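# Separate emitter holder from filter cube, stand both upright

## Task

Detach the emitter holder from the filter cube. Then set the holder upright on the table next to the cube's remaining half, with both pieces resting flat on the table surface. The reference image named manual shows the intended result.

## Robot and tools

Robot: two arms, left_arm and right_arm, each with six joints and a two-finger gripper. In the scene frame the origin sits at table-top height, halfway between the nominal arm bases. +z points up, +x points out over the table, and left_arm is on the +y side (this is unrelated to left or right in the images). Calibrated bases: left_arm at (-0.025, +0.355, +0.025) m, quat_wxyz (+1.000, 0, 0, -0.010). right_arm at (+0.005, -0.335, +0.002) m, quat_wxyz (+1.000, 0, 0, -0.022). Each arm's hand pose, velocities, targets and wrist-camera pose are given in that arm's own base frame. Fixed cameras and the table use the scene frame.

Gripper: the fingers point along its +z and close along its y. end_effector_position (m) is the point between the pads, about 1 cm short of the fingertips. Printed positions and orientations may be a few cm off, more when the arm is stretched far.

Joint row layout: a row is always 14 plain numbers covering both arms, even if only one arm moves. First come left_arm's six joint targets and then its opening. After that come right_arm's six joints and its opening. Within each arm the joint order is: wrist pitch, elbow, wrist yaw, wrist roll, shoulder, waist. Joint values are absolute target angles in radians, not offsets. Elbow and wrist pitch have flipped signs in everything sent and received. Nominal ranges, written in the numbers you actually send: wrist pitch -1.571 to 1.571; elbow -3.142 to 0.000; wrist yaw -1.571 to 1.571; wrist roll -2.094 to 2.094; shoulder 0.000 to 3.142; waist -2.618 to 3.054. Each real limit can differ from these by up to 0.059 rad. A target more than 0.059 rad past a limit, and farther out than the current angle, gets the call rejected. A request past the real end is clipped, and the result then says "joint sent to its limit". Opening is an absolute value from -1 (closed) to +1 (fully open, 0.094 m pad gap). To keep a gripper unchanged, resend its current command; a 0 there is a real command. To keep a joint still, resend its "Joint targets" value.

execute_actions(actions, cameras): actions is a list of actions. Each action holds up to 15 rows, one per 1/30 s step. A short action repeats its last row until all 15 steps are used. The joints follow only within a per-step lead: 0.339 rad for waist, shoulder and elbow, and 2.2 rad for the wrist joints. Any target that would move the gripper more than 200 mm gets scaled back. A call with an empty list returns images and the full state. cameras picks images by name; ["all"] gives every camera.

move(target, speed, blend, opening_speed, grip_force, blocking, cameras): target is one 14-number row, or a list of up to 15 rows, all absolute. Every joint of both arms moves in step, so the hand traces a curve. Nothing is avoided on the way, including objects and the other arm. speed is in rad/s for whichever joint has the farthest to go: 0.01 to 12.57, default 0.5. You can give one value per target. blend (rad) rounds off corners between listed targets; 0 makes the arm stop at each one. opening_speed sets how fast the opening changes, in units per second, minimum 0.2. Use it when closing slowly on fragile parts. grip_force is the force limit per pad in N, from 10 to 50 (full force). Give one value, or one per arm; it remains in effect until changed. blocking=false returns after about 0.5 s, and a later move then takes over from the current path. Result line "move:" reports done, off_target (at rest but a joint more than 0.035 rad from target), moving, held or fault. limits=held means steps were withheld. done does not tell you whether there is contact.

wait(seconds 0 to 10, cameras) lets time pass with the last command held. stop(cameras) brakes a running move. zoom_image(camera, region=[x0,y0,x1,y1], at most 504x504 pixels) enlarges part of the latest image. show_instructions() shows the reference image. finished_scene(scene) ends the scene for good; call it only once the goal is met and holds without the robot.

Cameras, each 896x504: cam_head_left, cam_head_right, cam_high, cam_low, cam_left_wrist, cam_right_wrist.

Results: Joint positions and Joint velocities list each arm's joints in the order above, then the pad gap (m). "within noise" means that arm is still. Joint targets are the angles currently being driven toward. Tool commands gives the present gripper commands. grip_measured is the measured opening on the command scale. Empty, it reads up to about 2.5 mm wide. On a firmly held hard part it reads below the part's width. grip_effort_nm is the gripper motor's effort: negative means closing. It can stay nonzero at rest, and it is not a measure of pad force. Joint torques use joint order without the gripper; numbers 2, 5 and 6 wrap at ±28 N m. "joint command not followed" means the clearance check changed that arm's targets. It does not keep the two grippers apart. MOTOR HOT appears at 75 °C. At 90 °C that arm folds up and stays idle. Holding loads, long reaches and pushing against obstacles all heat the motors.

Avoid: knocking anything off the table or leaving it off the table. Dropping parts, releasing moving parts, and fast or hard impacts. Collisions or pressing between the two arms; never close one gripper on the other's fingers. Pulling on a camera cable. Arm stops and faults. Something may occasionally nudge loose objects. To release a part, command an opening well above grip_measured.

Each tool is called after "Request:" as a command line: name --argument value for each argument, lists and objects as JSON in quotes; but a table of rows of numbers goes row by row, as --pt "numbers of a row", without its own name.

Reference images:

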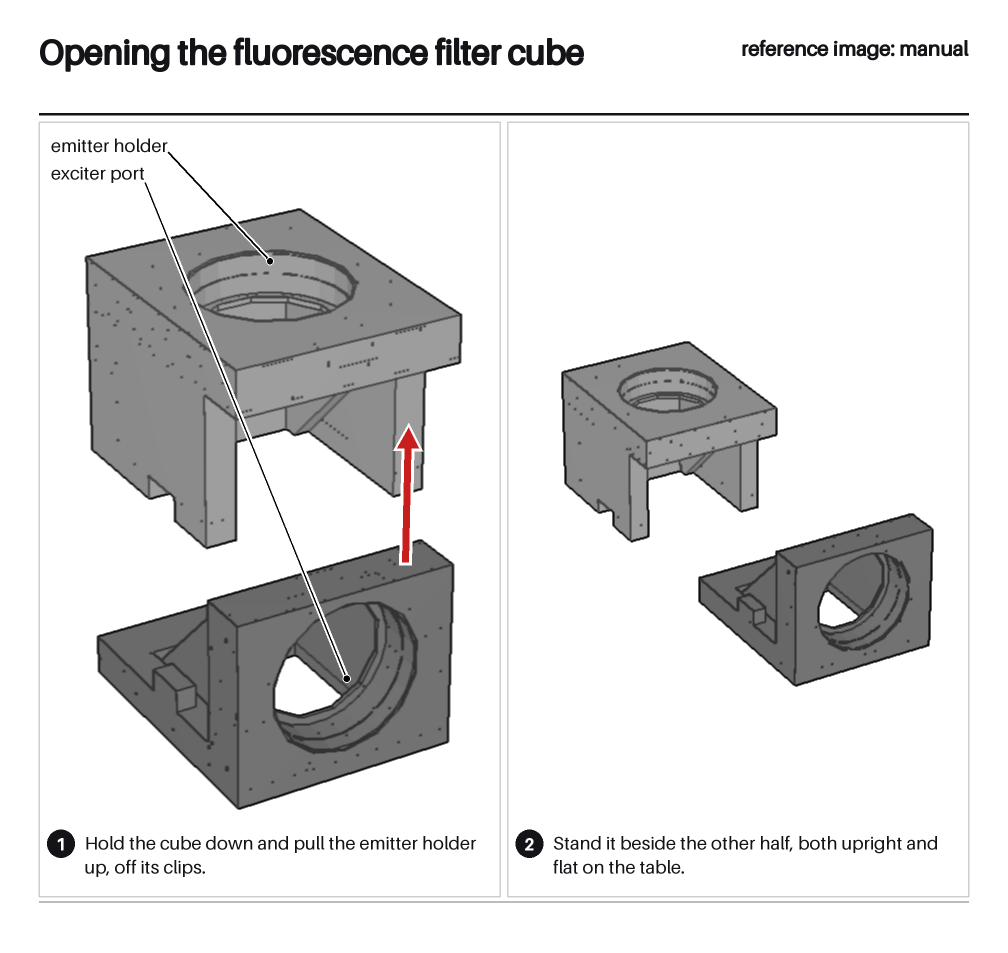

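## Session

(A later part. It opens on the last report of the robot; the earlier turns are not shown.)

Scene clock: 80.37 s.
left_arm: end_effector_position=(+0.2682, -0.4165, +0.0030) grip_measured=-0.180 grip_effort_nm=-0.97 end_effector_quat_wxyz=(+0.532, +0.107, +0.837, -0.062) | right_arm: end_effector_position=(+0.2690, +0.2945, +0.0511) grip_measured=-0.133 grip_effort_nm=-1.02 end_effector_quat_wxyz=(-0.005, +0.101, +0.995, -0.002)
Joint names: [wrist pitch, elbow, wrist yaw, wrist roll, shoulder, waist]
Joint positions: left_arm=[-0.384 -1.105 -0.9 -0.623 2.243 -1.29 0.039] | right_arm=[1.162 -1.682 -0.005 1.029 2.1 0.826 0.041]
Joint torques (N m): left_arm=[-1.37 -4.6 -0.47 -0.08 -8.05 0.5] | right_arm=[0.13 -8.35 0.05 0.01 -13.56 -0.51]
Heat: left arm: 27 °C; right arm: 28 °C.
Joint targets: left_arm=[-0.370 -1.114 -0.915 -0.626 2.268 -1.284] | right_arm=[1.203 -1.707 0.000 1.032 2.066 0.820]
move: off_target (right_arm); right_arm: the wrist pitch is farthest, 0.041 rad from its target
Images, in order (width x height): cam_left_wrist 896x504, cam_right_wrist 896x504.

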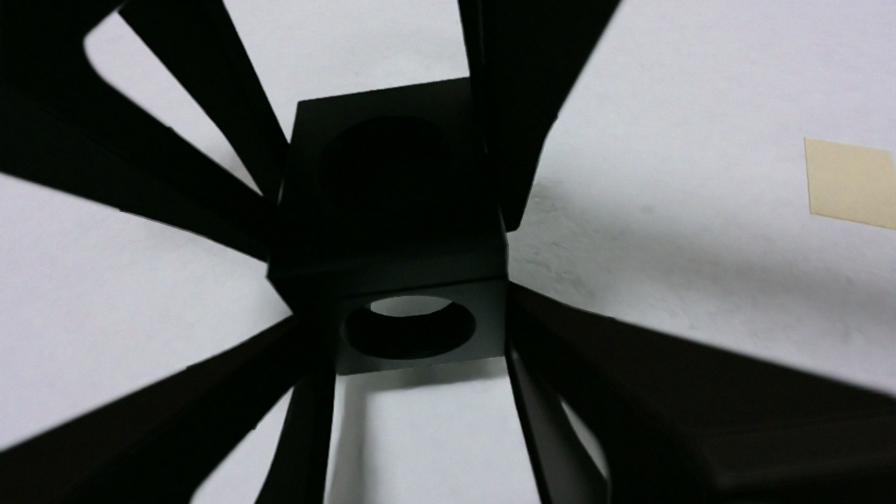

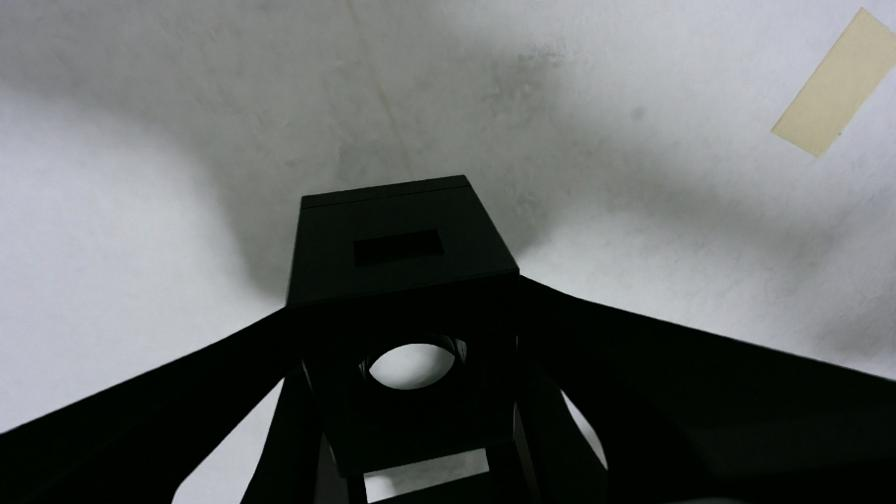

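Request:
move --target '[-0.36,-1.114,-0.915,-0.626,2.285,-1.284,-0.3,1.305,-1.80,0,1.032,2.06,0.820,-0.25]' --speed 0.1 --cameras '["cam_left_wrist","cam_right_wrist"]'

Scene clock: 82.20 s.
left_arm: end_effector_position=(+0.2742, -0.4171, +0.0160) grip_measured=-0.181 grip_effort_nm=-0.98 end_effector_quat_wxyz=(+0.555, +0.085, +0.825, -0.062) | right_arm: end_effector_position=(+0.2738, +0.2954, +0.0690) grip_measured=-0.134 grip_effort_nm=-1.02 end_effector_quat_wxyz=(+0.003, +0.097, +0.995, -0.005)
Joint names: [wrist pitch, elbow, wrist yaw, wrist roll, shoulder, waist]
Joint positions: left_arm=[-0.417 -1.117 -0.953 -0.618 2.243 -1.29 0.038] | right_arm=[1.229 -1.754 0.011 1.02 2.1 0.826 0.041]
Joint torques (N m): left_arm=[-0.95 -3.7 0.04 -0.11 -6.95 0.51] | right_arm=[0.47 -10.5 -0.13 0.11 -14.15 -0.59]
Heat: left arm: 27 °C; right arm: 28 °C.
Joint targets: left_arm=[-0.360 -1.114 -0.915 -0.626 2.285 -1.284] | right_arm=[1.305 -1.800 0.000 1.032 2.060 0.820]
move: off_target (left_arm, right_arm); left_arm: the wrist pitch is farthest, 0.057 rad from its target; right_arm: the wrist pitch is farthest, 0.076 rad from its target
Images, in order (width x height): cam_left_wrist 896x504, cam_right_wrist 896x504.

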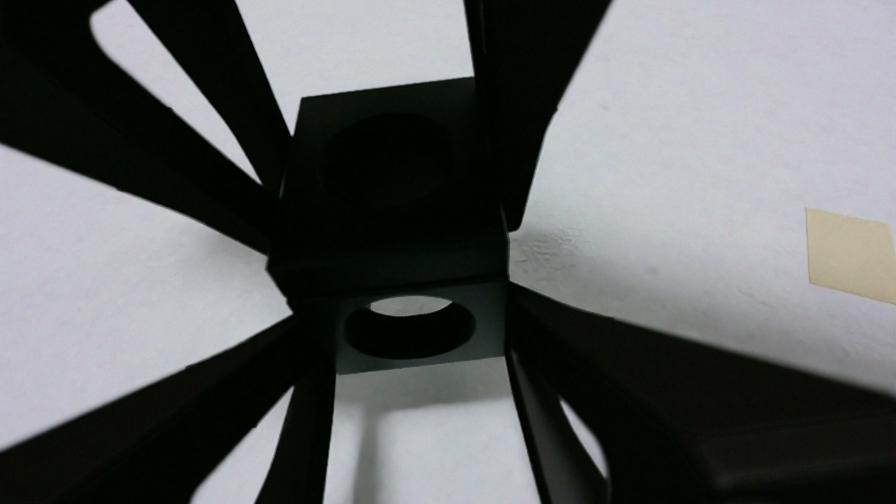

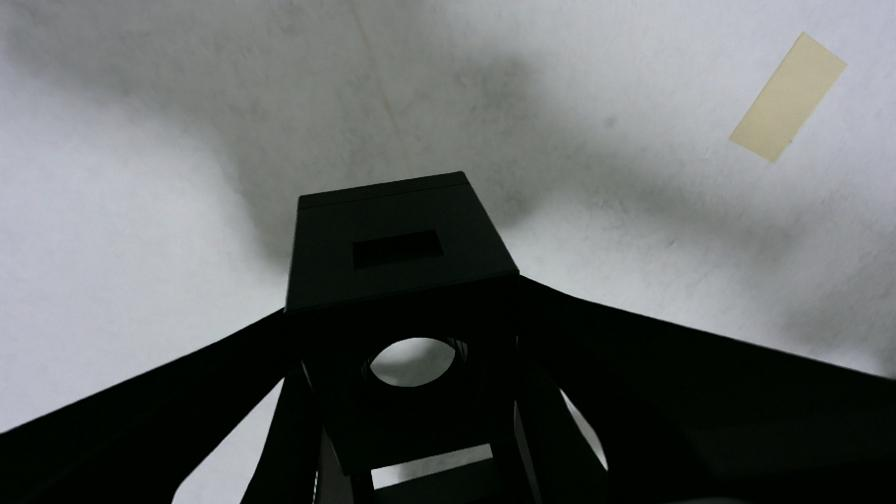

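Request:
move --target '[-0.36,-1.114,-0.915,-0.626,2.285,-1.284,-0.3,1.39,-1.87,0,1.032,2.04,0.820,-0.3]' --speed 0.08 --cameras '["cam_left_wrist","cam_right_wrist"]'

Scene clock: 84.33 s.
left_arm: end_effector_position=(+0.2688, -0.4152, -0.0048) grip_measured=-0.181 grip_effort_nm=-0.98 end_effector_quat_wxyz=(+0.531, +0.115, +0.838, -0.047) | right_arm: end_effector_position=(+0.2682, +0.2918, +0.0979) grip_measured=-0.134 grip_effort_nm=-1.02 end_effector_quat_wxyz=(-0.007, +0.098, +0.995, -0.009)
Joint names: [wrist pitch, elbow, wrist yaw, wrist roll, shoulder, waist]
Joint positions: left_arm=[-0.368 -1.119 -0.909 -0.614 2.266 -1.29 0.038] | right_arm=[1.352 -1.844 -0.001 1.02 2.085 0.824 0.041]
Joint torques (N m): left_arm=[-1.43 -3.43 -0.39 -0.16 -8.55 0.51] | right_arm=[0.12 -8.42 0.01 0.13 -14.42 -0.49]
Heat: left arm: 27 °C; right arm: 28 °C.
Joint targets: left_arm=[-0.360 -1.114 -0.915 -0.626 2.285 -1.284] | right_arm=[1.390 -1.870 0.000 1.032 2.040 0.820]
move: off_target (right_arm); right_arm: the shoulder is farthest, 0.045 rad from its target
Images, in order (width x height): cam_left_wrist 896x504, cam_right_wrist 896x504.

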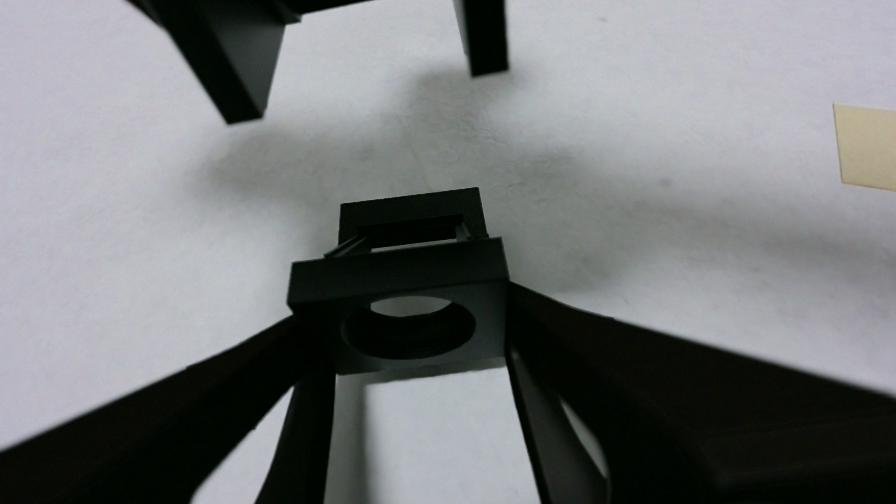

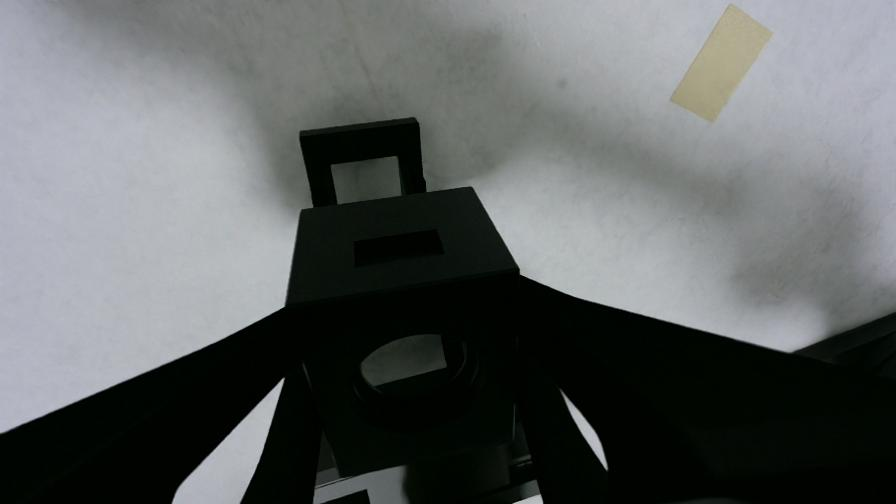

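Request:
move --pt "-0.36 -1.114 -0.915 -0.626 2.285 -1.284 -0.3 1.48 -1.965 0 1.032 2.06 0.820 -0.3" --pt "-0.36 -1.114 -0.915 -0.626 2.285 -1.284 -0.3 1.42 -1.845 0 1.032 2.0 0.50 -0.3" --pt "-0.36 -1.114 -0.915 -0.626 2.285 -1.284 -0.3 1.12 -1.546 0 1.032 2.03 0.50 -0.3" --speed '[0.25,0.4,0.25]' --blend '[0.03,0.02,0]' --cameras '["all"]'

Request:
zoom_image --camera "cam_low" --region '[400, 220, 500, 290]'

Request:
zoom_image --camera "cam_head_left" --region '[340, 190, 540, 330]'

Scene clock: 88.90 s.
left_arm: end_effector_position=(+0.2688, -0.4152, -0.0048) grip_measured=-0.181 grip_effort_nm=-0.98 end_effector_quat_wxyz=(+0.531, +0.115, +0.838, -0.047) | right_arm: end_effector_position=(+0.3308, +0.1819, +0.0402) grip_measured=-0.135 grip_effort_nm=-1.02 end_effector_quat_wxyz=(-0.013, +0.259, +0.966, -0.008)
Joint names: [wrist pitch, elbow, wrist yaw, wrist roll, shoulder, waist]
Joint positions: left_arm=[-0.368 -1.119 -0.908 -0.614 2.266 -1.29 0.038] | right_arm=[1.108 -1.553 -0.006 1.021 2.045 0.497 0.041]
Joint torques (N m): left_arm=[-1.41 -3.44 -0.41 -0.17 -8.55 0.57] | right_arm=[-0.08 -5.07 0.07 0.1 -11.32 0.23]
Heat: left arm: 27 °C; right arm: 29 °C.
Joint targets: left_arm=[-0.360 -1.114 -0.915 -0.626 2.285 -1.284] | right_arm=[1.120 -1.546 0.000 1.032 2.030 0.500]
move: done

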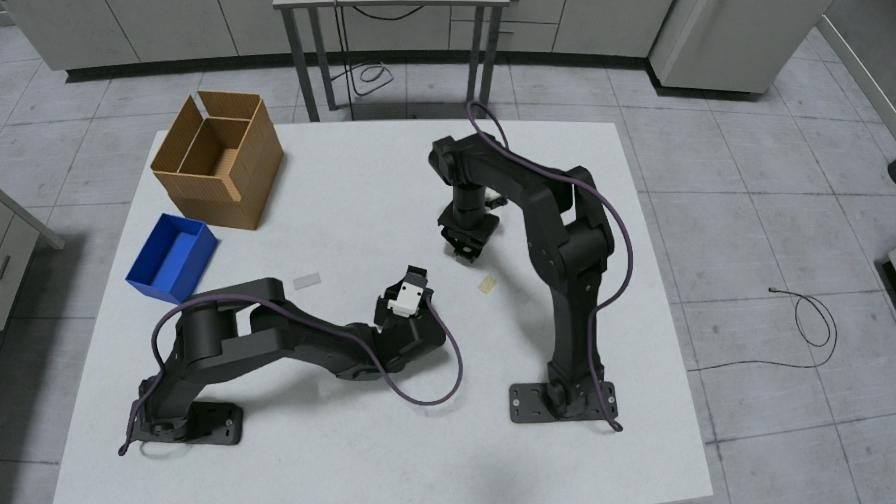

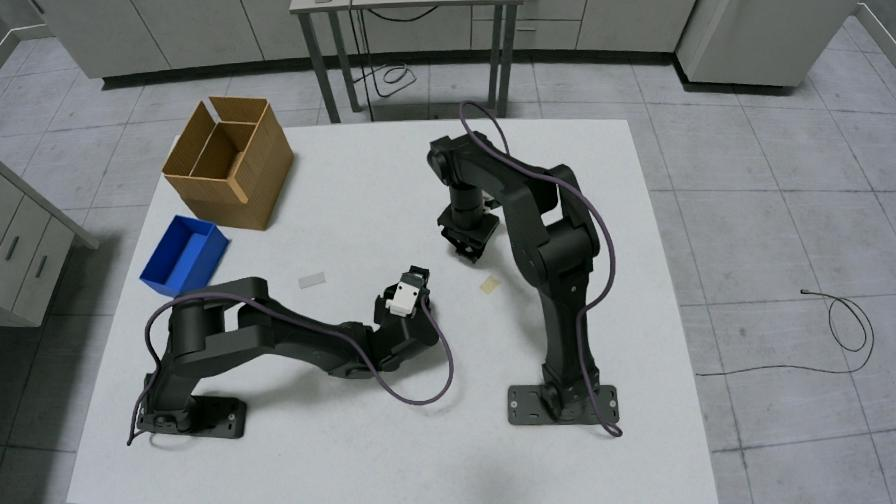

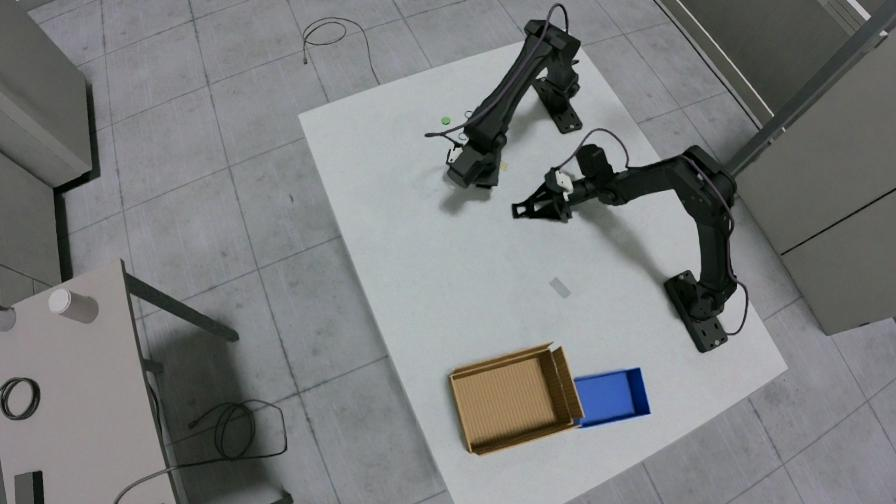

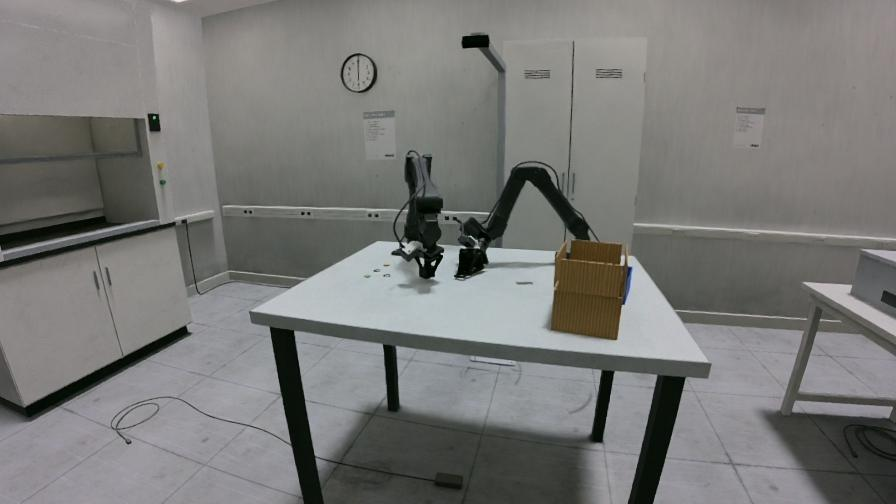

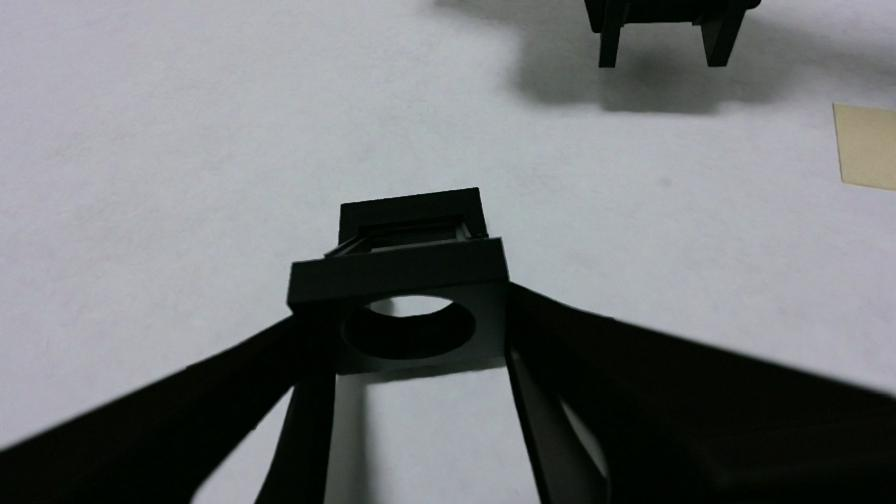

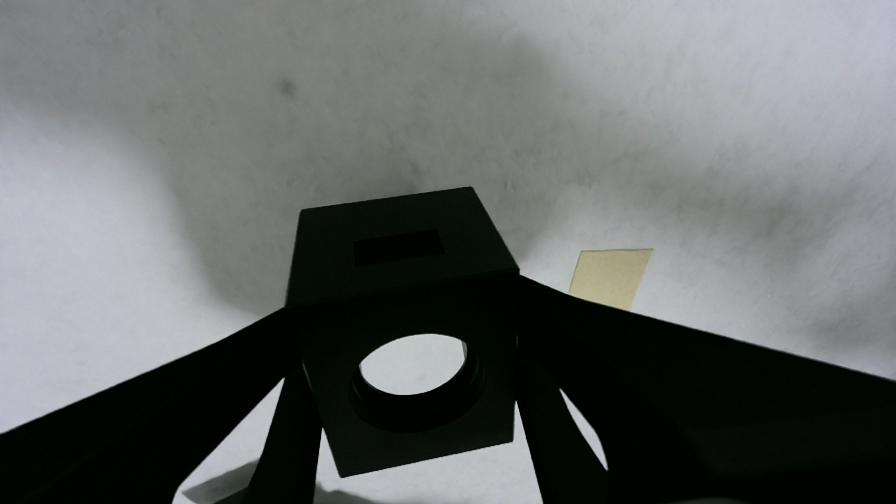

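Scaled by 5.040 from the camera's 896x504 image, which has a finer 1280x720 frame.

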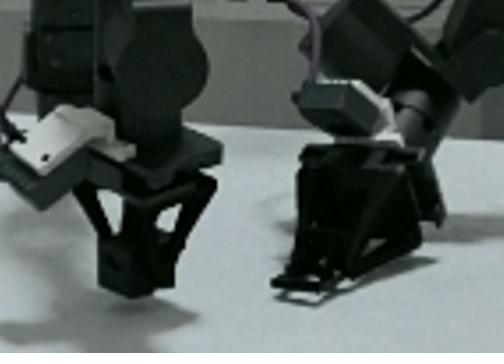

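Scaled by 2.520 from the camera's 896x504 image, which has a finer 1280x720 frame.

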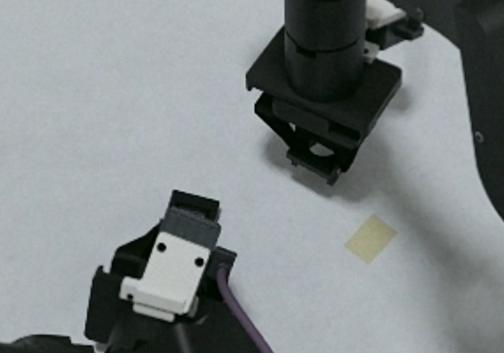

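Request:
move --target '[-0.375,-1.114,-0.915,-0.626,2.305,-1.284,-0.3,1.098,-1.522,0,1.032,2.03,0.50,-0.3]' --speed 0.05 --cameras '["cam_low","cam_left_wrist"]'

Request:
zoom_image --camera "cam_low" --region '[400, 240, 500, 290]'

Scene clock: 90.40 s.
left_arm: end_effector_position=(+0.2684, -0.4138, -0.0097) grip_measured=-0.181 grip_effort_nm=-0.98 end_effector_quat_wxyz=(+0.529, +0.117, +0.839, -0.043) | right_arm: end_effector_position=(+0.3294, +0.1812, +0.0347) grip_measured=-0.135 grip_effort_nm=-1.02 end_effector_quat_wxyz=(-0.013, +0.259, +0.966, -0.008)
Joint names: [wrist pitch, elbow, wrist yaw, wrist roll, shoulder, waist]
Joint positions: left_arm=[-0.369 -1.119 -0.909 -0.615 2.277 -1.29 0.038] | right_arm=[1.085 -1.531 -0.006 1.021 2.045 0.497 0.041]
Joint torques (N m): left_arm=[-1.56 -3.38 -0.39 -0.16 -8.01 0.53] | right_arm=[-0.08 -4.85 0.05 0.09 -11.28 0.17]
Heat: left arm: 27 °C; right arm: 29 °C.
Joint targets: left_arm=[-0.375 -1.114 -0.915 -0.626 2.305 -1.284] | right_arm=[1.098 -1.522 0.000 1.032 2.030 0.500]
move: done
Images, in order (width x height): cam_low 896x504, cam_left_wrist 896x504.

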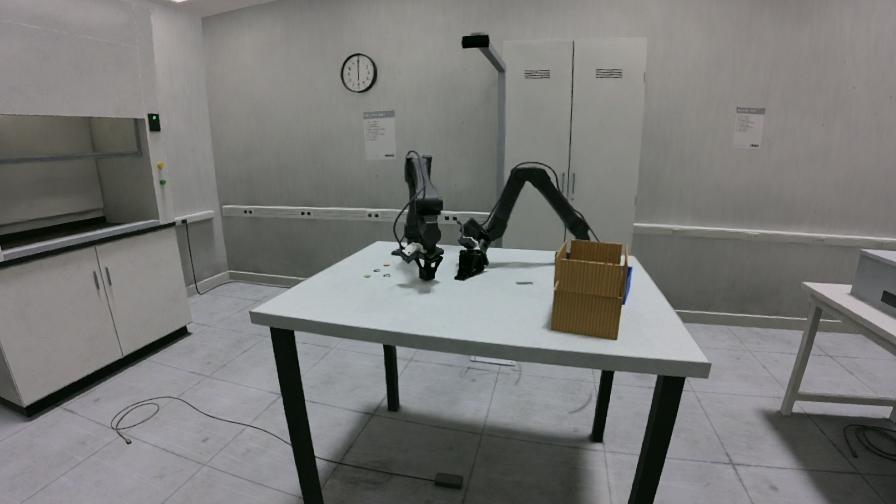

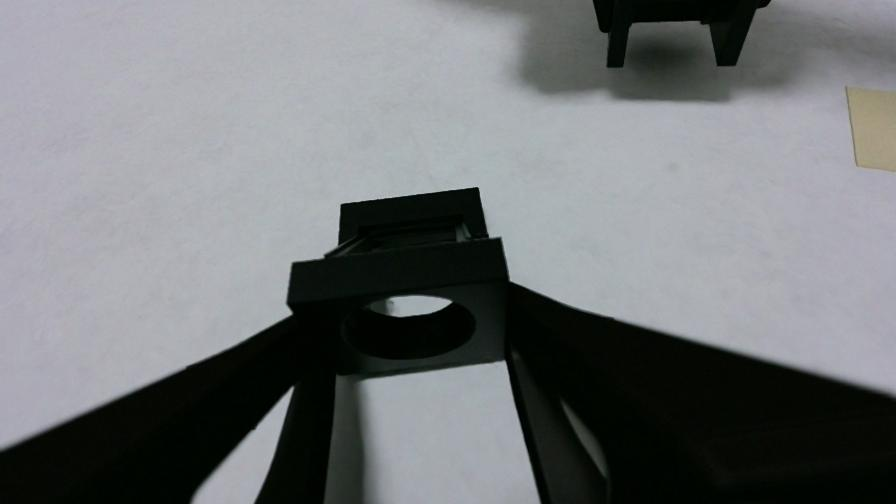

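Scaled by 5.040 from the camera's 896x504 image, which has a finer 1280x720 frame.

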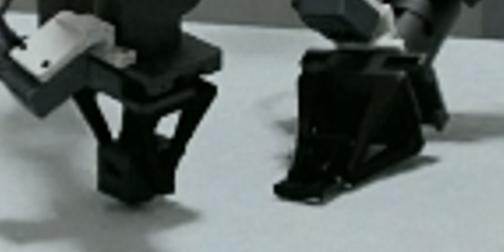

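Request:
move --target '[-0.385,-1.114,-0.915,-0.626,2.318,-1.284,-0.3,1.078,-1.504,0,1.032,2.03,0.50,-0.3]' --speed 0.05 --cameras '["cam_low","cam_left_wrist"]'

Request:
zoom_image --camera "cam_low" --region '[400, 240, 500, 290]'

Request:
zoom_image --camera "cam_left_wrist" --region '[240, 150, 540, 450]'

Scene clock: 91.67 s.
left_arm: end_effector_position=(+0.2692, -0.4143, -0.0103) grip_measured=-0.181 grip_effort_nm=-0.98 end_effector_quat_wxyz=(+0.532, +0.113, +0.838, -0.046) | right_arm: end_effector_position=(+0.3286, +0.1808, +0.0304) grip_measured=-0.135 grip_effort_nm=-1.02 end_effector_quat_wxyz=(-0.012, +0.259, +0.966, -0.007)
Joint names: [wrist pitch, elbow, wrist yaw, wrist roll, shoulder, waist]
Joint positions: left_arm=[-0.385 -1.119 -0.914 -0.617 2.284 -1.29 0.038] | right_arm=[1.066 -1.513 -0.006 1.021 2.045 0.497 0.041]
Joint torques (N m): left_arm=[-1.49 -3.38 -0.35 -0.12 -7.61 0.54] | right_arm=[-0.11 -4.78 0.06 0.1 -11.29 0.1]
Heat: left arm: 27 °C; right arm: 29 °C.
Joint targets: left_arm=[-0.385 -1.114 -0.915 -0.626 2.318 -1.284] | right_arm=[1.078 -1.504 0.000 1.032 2.030 0.500]
move: done
Images, in order (width x height): cam_low 896x504, cam_left_wrist 896x504.

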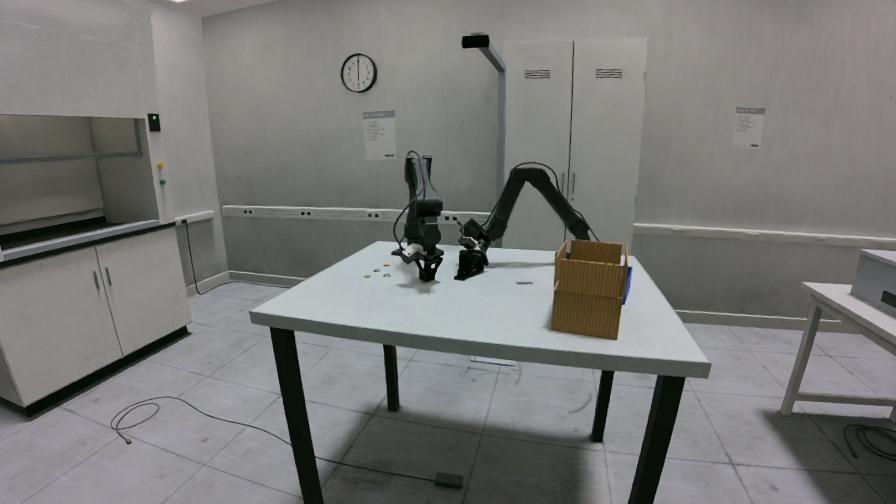

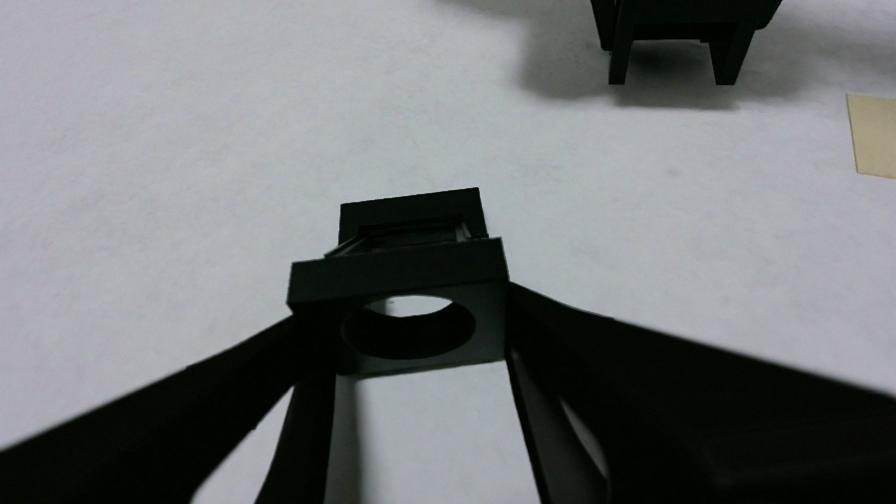

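Scaled by 5.040 from the camera's 896x504 image, which has a finer 1280x720 frame.

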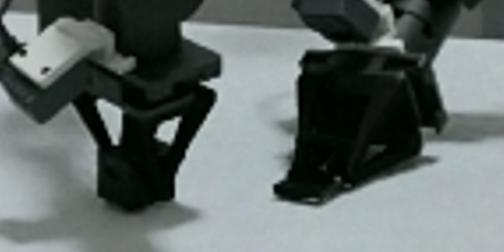

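Scaled by 1.680 from the camera's 896x504 image, which has a finer 1280x720 frame.

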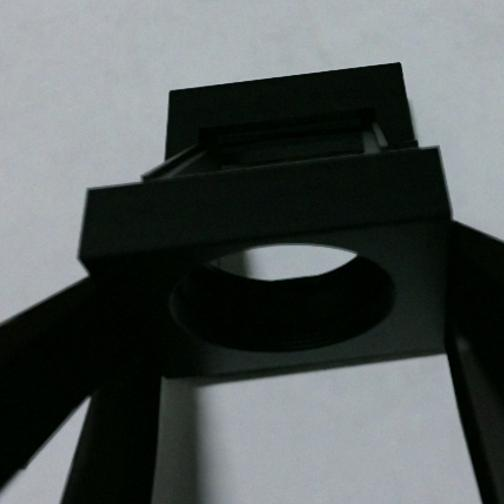

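Request:
move --target '[-0.385,-1.114,-0.915,-0.626,2.31,-1.284,0.05,1.062,-1.49,0,1.032,2.03,0.50,-0.3]' --speed 0.05 --opening_speed 0.3 --cameras '["cam_low","cam_left_wrist"]'

Request:
zoom_image --camera "cam_low" --region '[400, 240, 500, 290]'

Scene clock: 93.57 s.
left_arm: end_effector_position=(+0.2693, -0.4141, -0.0101) grip_measured=+0.048 grip_effort_nm=0.14 end_effector_quat_wxyz=(+0.533, +0.113, +0.838, -0.045) | right_arm: end_effector_position=(+0.3283, +0.1806, +0.0271) grip_measured=-0.135 grip_effort_nm=-1.02 end_effector_quat_wxyz=(-0.011, +0.259, +0.966, -0.006)
Joint names: [wrist pitch, elbow, wrist yaw, wrist roll, shoulder, waist]
Joint positions: left_arm=[-0.385 -1.119 -0.916 -0.617 2.284 -1.29 0.049] | right_arm=[1.05 -1.499 -0.006 1.021 2.045 0.497 0.041]
Joint torques (N m): left_arm=[-1.5 -3.43 -0.33 -0.12 -8.08 0.54] | right_arm=[-0.11 -4.75 0.06 0.11 -11.28 0.17]
Heat: left arm: 27 °C; right arm: 29 °C.
Joint targets: left_arm=[-0.385 -1.114 -0.915 -0.626 2.310 -1.284] | right_arm=[1.062 -1.490 0.000 1.032 2.030 0.500]
move: done
Images, in order (width x height): cam_low 896x504, cam_left_wrist 896x504.

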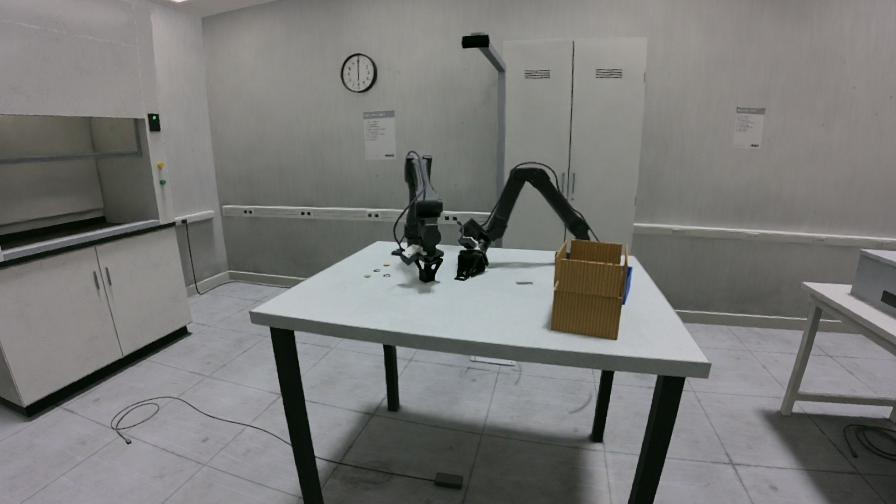

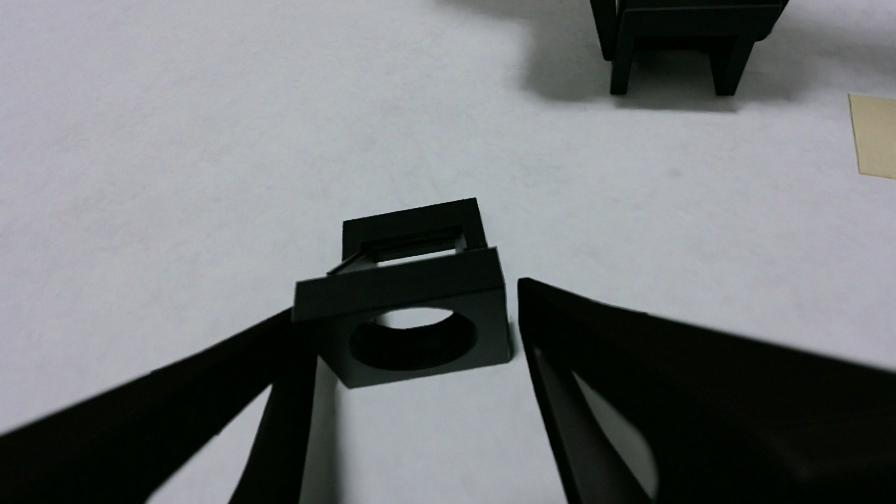

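Scaled by 5.040 from the camera's 896x504 image, which has a finer 1280x720 frame.

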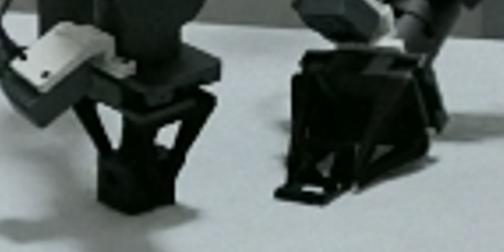

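Request:
move --target '[-0.385,-1.114,-0.915,-0.626,2.30,-1.284,0.5,1.047,-1.477,0,1.032,2.03,0.50,-0.3]' --speed 0.05 --opening_speed 0.5 --cameras '["cam_low","cam_left_wrist"]'

Request:
zoom_image --camera "cam_left_wrist" --region '[500, 0, 896, 250]'

Scene clock: 95.17 s.
left_arm: end_effector_position=(+0.2697, -0.4137, -0.0094) grip_measured=+0.498 grip_effort_nm=0.14 end_effector_quat_wxyz=(+0.534, +0.111, +0.837, -0.045) | right_arm: end_effector_position=(+0.3287, +0.1808, +0.0256) grip_measured=-0.135 grip_effort_nm=-1.02 end_effector_quat_wxyz=(-0.010, +0.259, +0.966, -0.005)
Joint names: [wrist pitch, elbow, wrist yaw, wrist roll, shoulder, waist]
Joint positions: left_arm=[-0.386 -1.119 -0.92 -0.619 2.284 -1.29 0.07] | right_arm=[1.04 -1.493 -0.006 1.021 2.045 0.497 0.041]
Joint torques (N m): left_arm=[-1.49 -3.38 -0.3 -0.11 -8.81 0.53] | right_arm=[-0.16 -4.1 0.06 0.09 -11.25 0.23]
Heat: left arm: 27 °C; right arm: 29 °C.
Joint targets: left_arm=[-0.385 -1.114 -0.915 -0.626 2.300 -1.284] | right_arm=[1.047 -1.477 0.000 1.032 2.030 0.500]
move: done
Images, in order (width x height): cam_low 896x504, cam_left_wrist 896x504.

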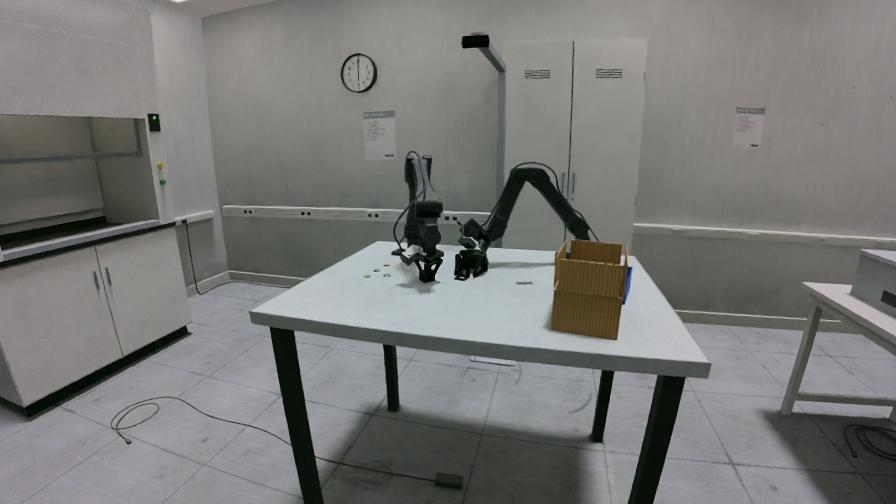

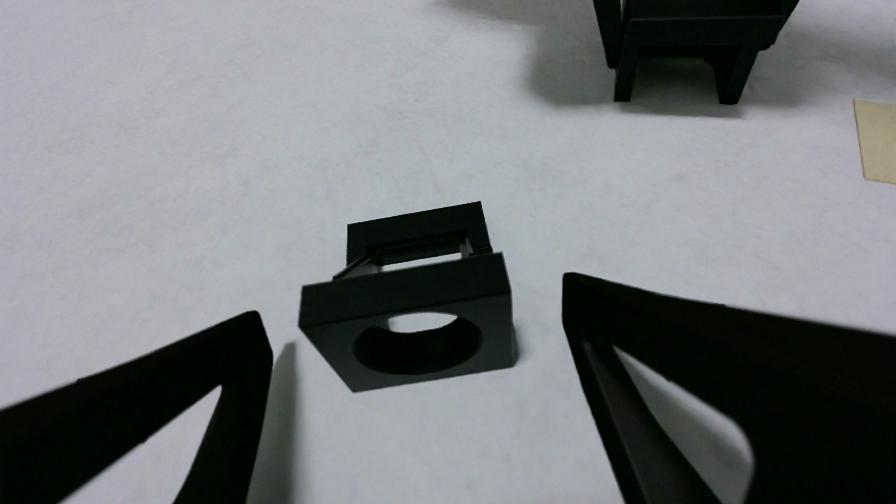

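Scaled by 1.273 from the camera's 896x504 image, which has a finer 1280x720 frame.

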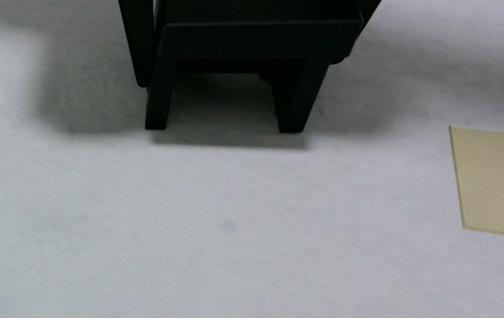

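Request:
move --pt "-0.34 -1.113 -0.895 -0.697 2.25 -1.319 0.5 1.01 -1.474 0 1.032 2.03 0.50 -0.3" --pt "-0.30 -1.087 -0.952 -0.733 2.212 -1.350 0.5 1.005 -1.470 0 1.032 2.03 0.50 -0.3" --speed 0.1 --blend 0.01 --cameras '["cam_low","cam_left_wrist"]'

Request:
zoom_image --camera "cam_left_wrist" --region '[400, 0, 796, 250]'

Scene clock: 97.73 s.
left_arm: end_effector_position=(+0.2454, -0.4130, -0.0098) grip_measured=+0.498 grip_effort_nm=0.14 end_effector_quat_wxyz=(+0.525, +0.103, +0.843, -0.056) | right_arm: end_effector_position=(+0.3289, +0.1809, +0.0251) grip_measured=-0.135 grip_effort_nm=-1.02 end_effector_quat_wxyz=(-0.009, +0.259, +0.966, -0.005)
Joint names: [wrist pitch, elbow, wrist yaw, wrist roll, shoulder, waist]
Joint positions: left_arm=[-0.315 -1.096 -0.936 -0.721 2.255 -1.344 0.07] | right_arm=[1.037 -1.491 -0.006 1.021 2.045 0.497 0.041]
Joint torques (N m): left_arm=[-1.26 -3.02 -0.53 -0.13 -12.93 -0.43] | right_arm=[-0.56 -3.71 0.05 0.11 -11.22 0.18]
Heat: left arm: 27 °C; right arm: 29 °C.
Joint targets: left_arm=[-0.300 -1.087 -0.952 -0.733 2.212 -1.350] | right_arm=[1.005 -1.470 0.000 1.032 2.030 0.500]
move: off_target (left_arm); left_arm: the shoulder is farthest, 0.043 rad from its target
Images, in order (width x height): cam_low 896x504, cam_left_wrist 896x504.

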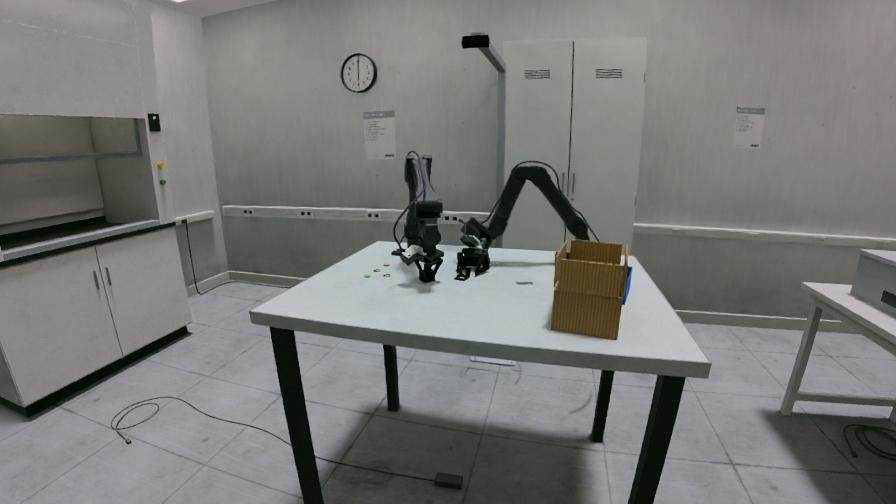

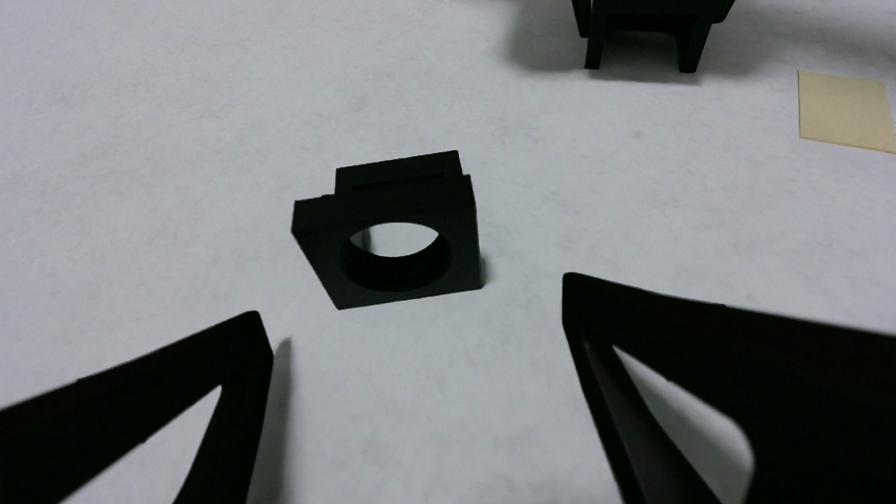

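Scaled by 1.273 from the camera's 896x504 image, which has a finer 1280x720 frame.

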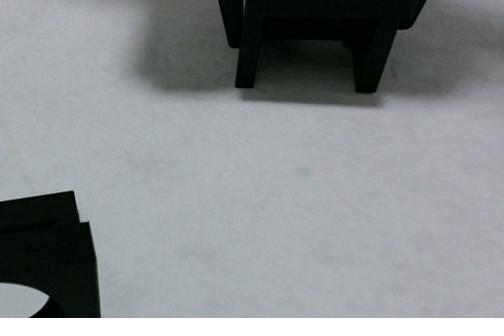

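Request:
move --pt "-0.15 -0.95 -0.985 -0.80 2.05 -1.402 0.5 1.03 -1.482 0 1.032 2.035 0.50 -0.3" --pt "-0.02 -0.903 -1.028 -0.923 1.917 -1.485 0.5 1.03 -1.482 0 1.032 2.035 0.50 0.1" --speed 0.4 --opening_speed 0.3 --cameras '["cam_low","cam_left_wrist","cam_right_wrist"]'

Scene clock: 101.83 s.
left_arm: end_effector_position=(+0.1862, -0.3690, +0.0454) grip_measured=+0.498 grip_effort_nm=0.13 end_effector_quat_wxyz=(+0.522, +0.106, +0.844, -0.062) | right_arm: end_effector_position=(+0.3323, +0.1828, +0.0251) grip_measured=+0.097 grip_effort_nm=0.14 end_effector_quat_wxyz=(-0.004, +0.259, +0.966, +0.001)
Joint names: [wrist pitch, elbow, wrist yaw, wrist roll, shoulder, waist]
Joint positions: left_arm=[-0.035 -0.912 -1.009 -0.911 1.944 -1.484 0.07] | right_arm=[1.021 -1.491 -0.007 1.021 2.045 0.497 0.052]
Joint torques (N m): left_arm=[-1.1 -3.38 -0.61 -0.17 -9.69 -0.12] | right_arm=[-0.16 -4.81 0.05 0.1 -10.89 0.18]
Heat: left arm: 27 °C; right arm: 29 °C.
Joint targets: left_arm=[-0.020 -0.903 -1.028 -0.923 1.917 -1.485] | right_arm=[1.030 -1.482 0.000 1.032 2.035 0.500]
move: done
Images, in order (width x height): cam_low 896x504, cam_left_wrist 896x504, cam_right_wrist 896x504.

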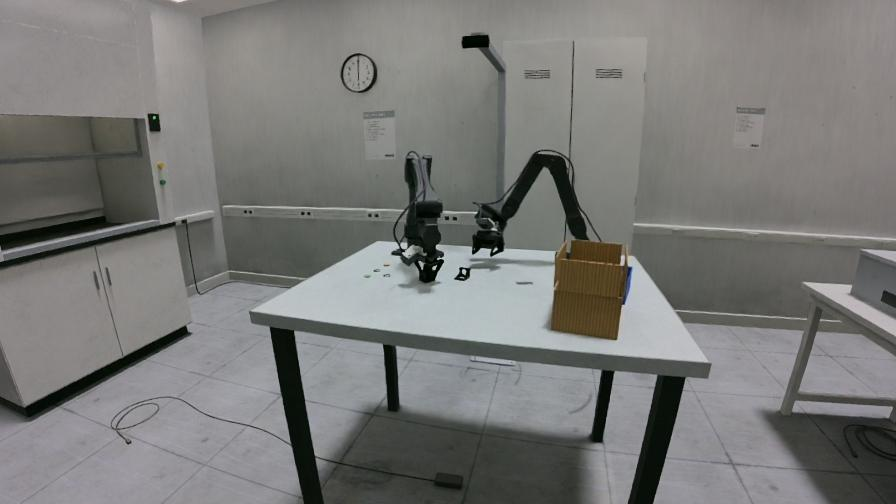

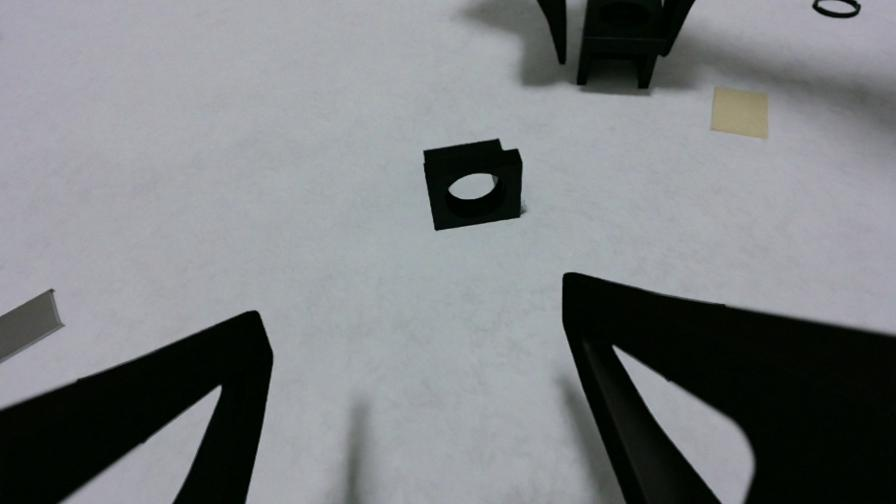

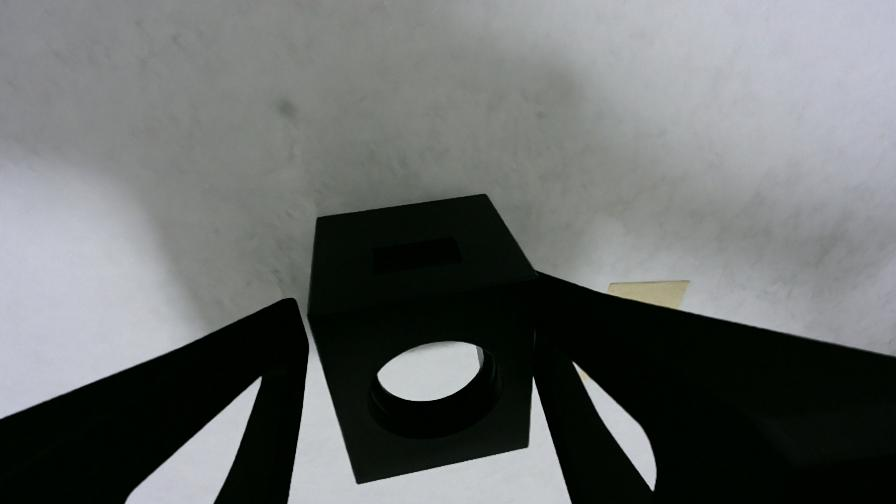

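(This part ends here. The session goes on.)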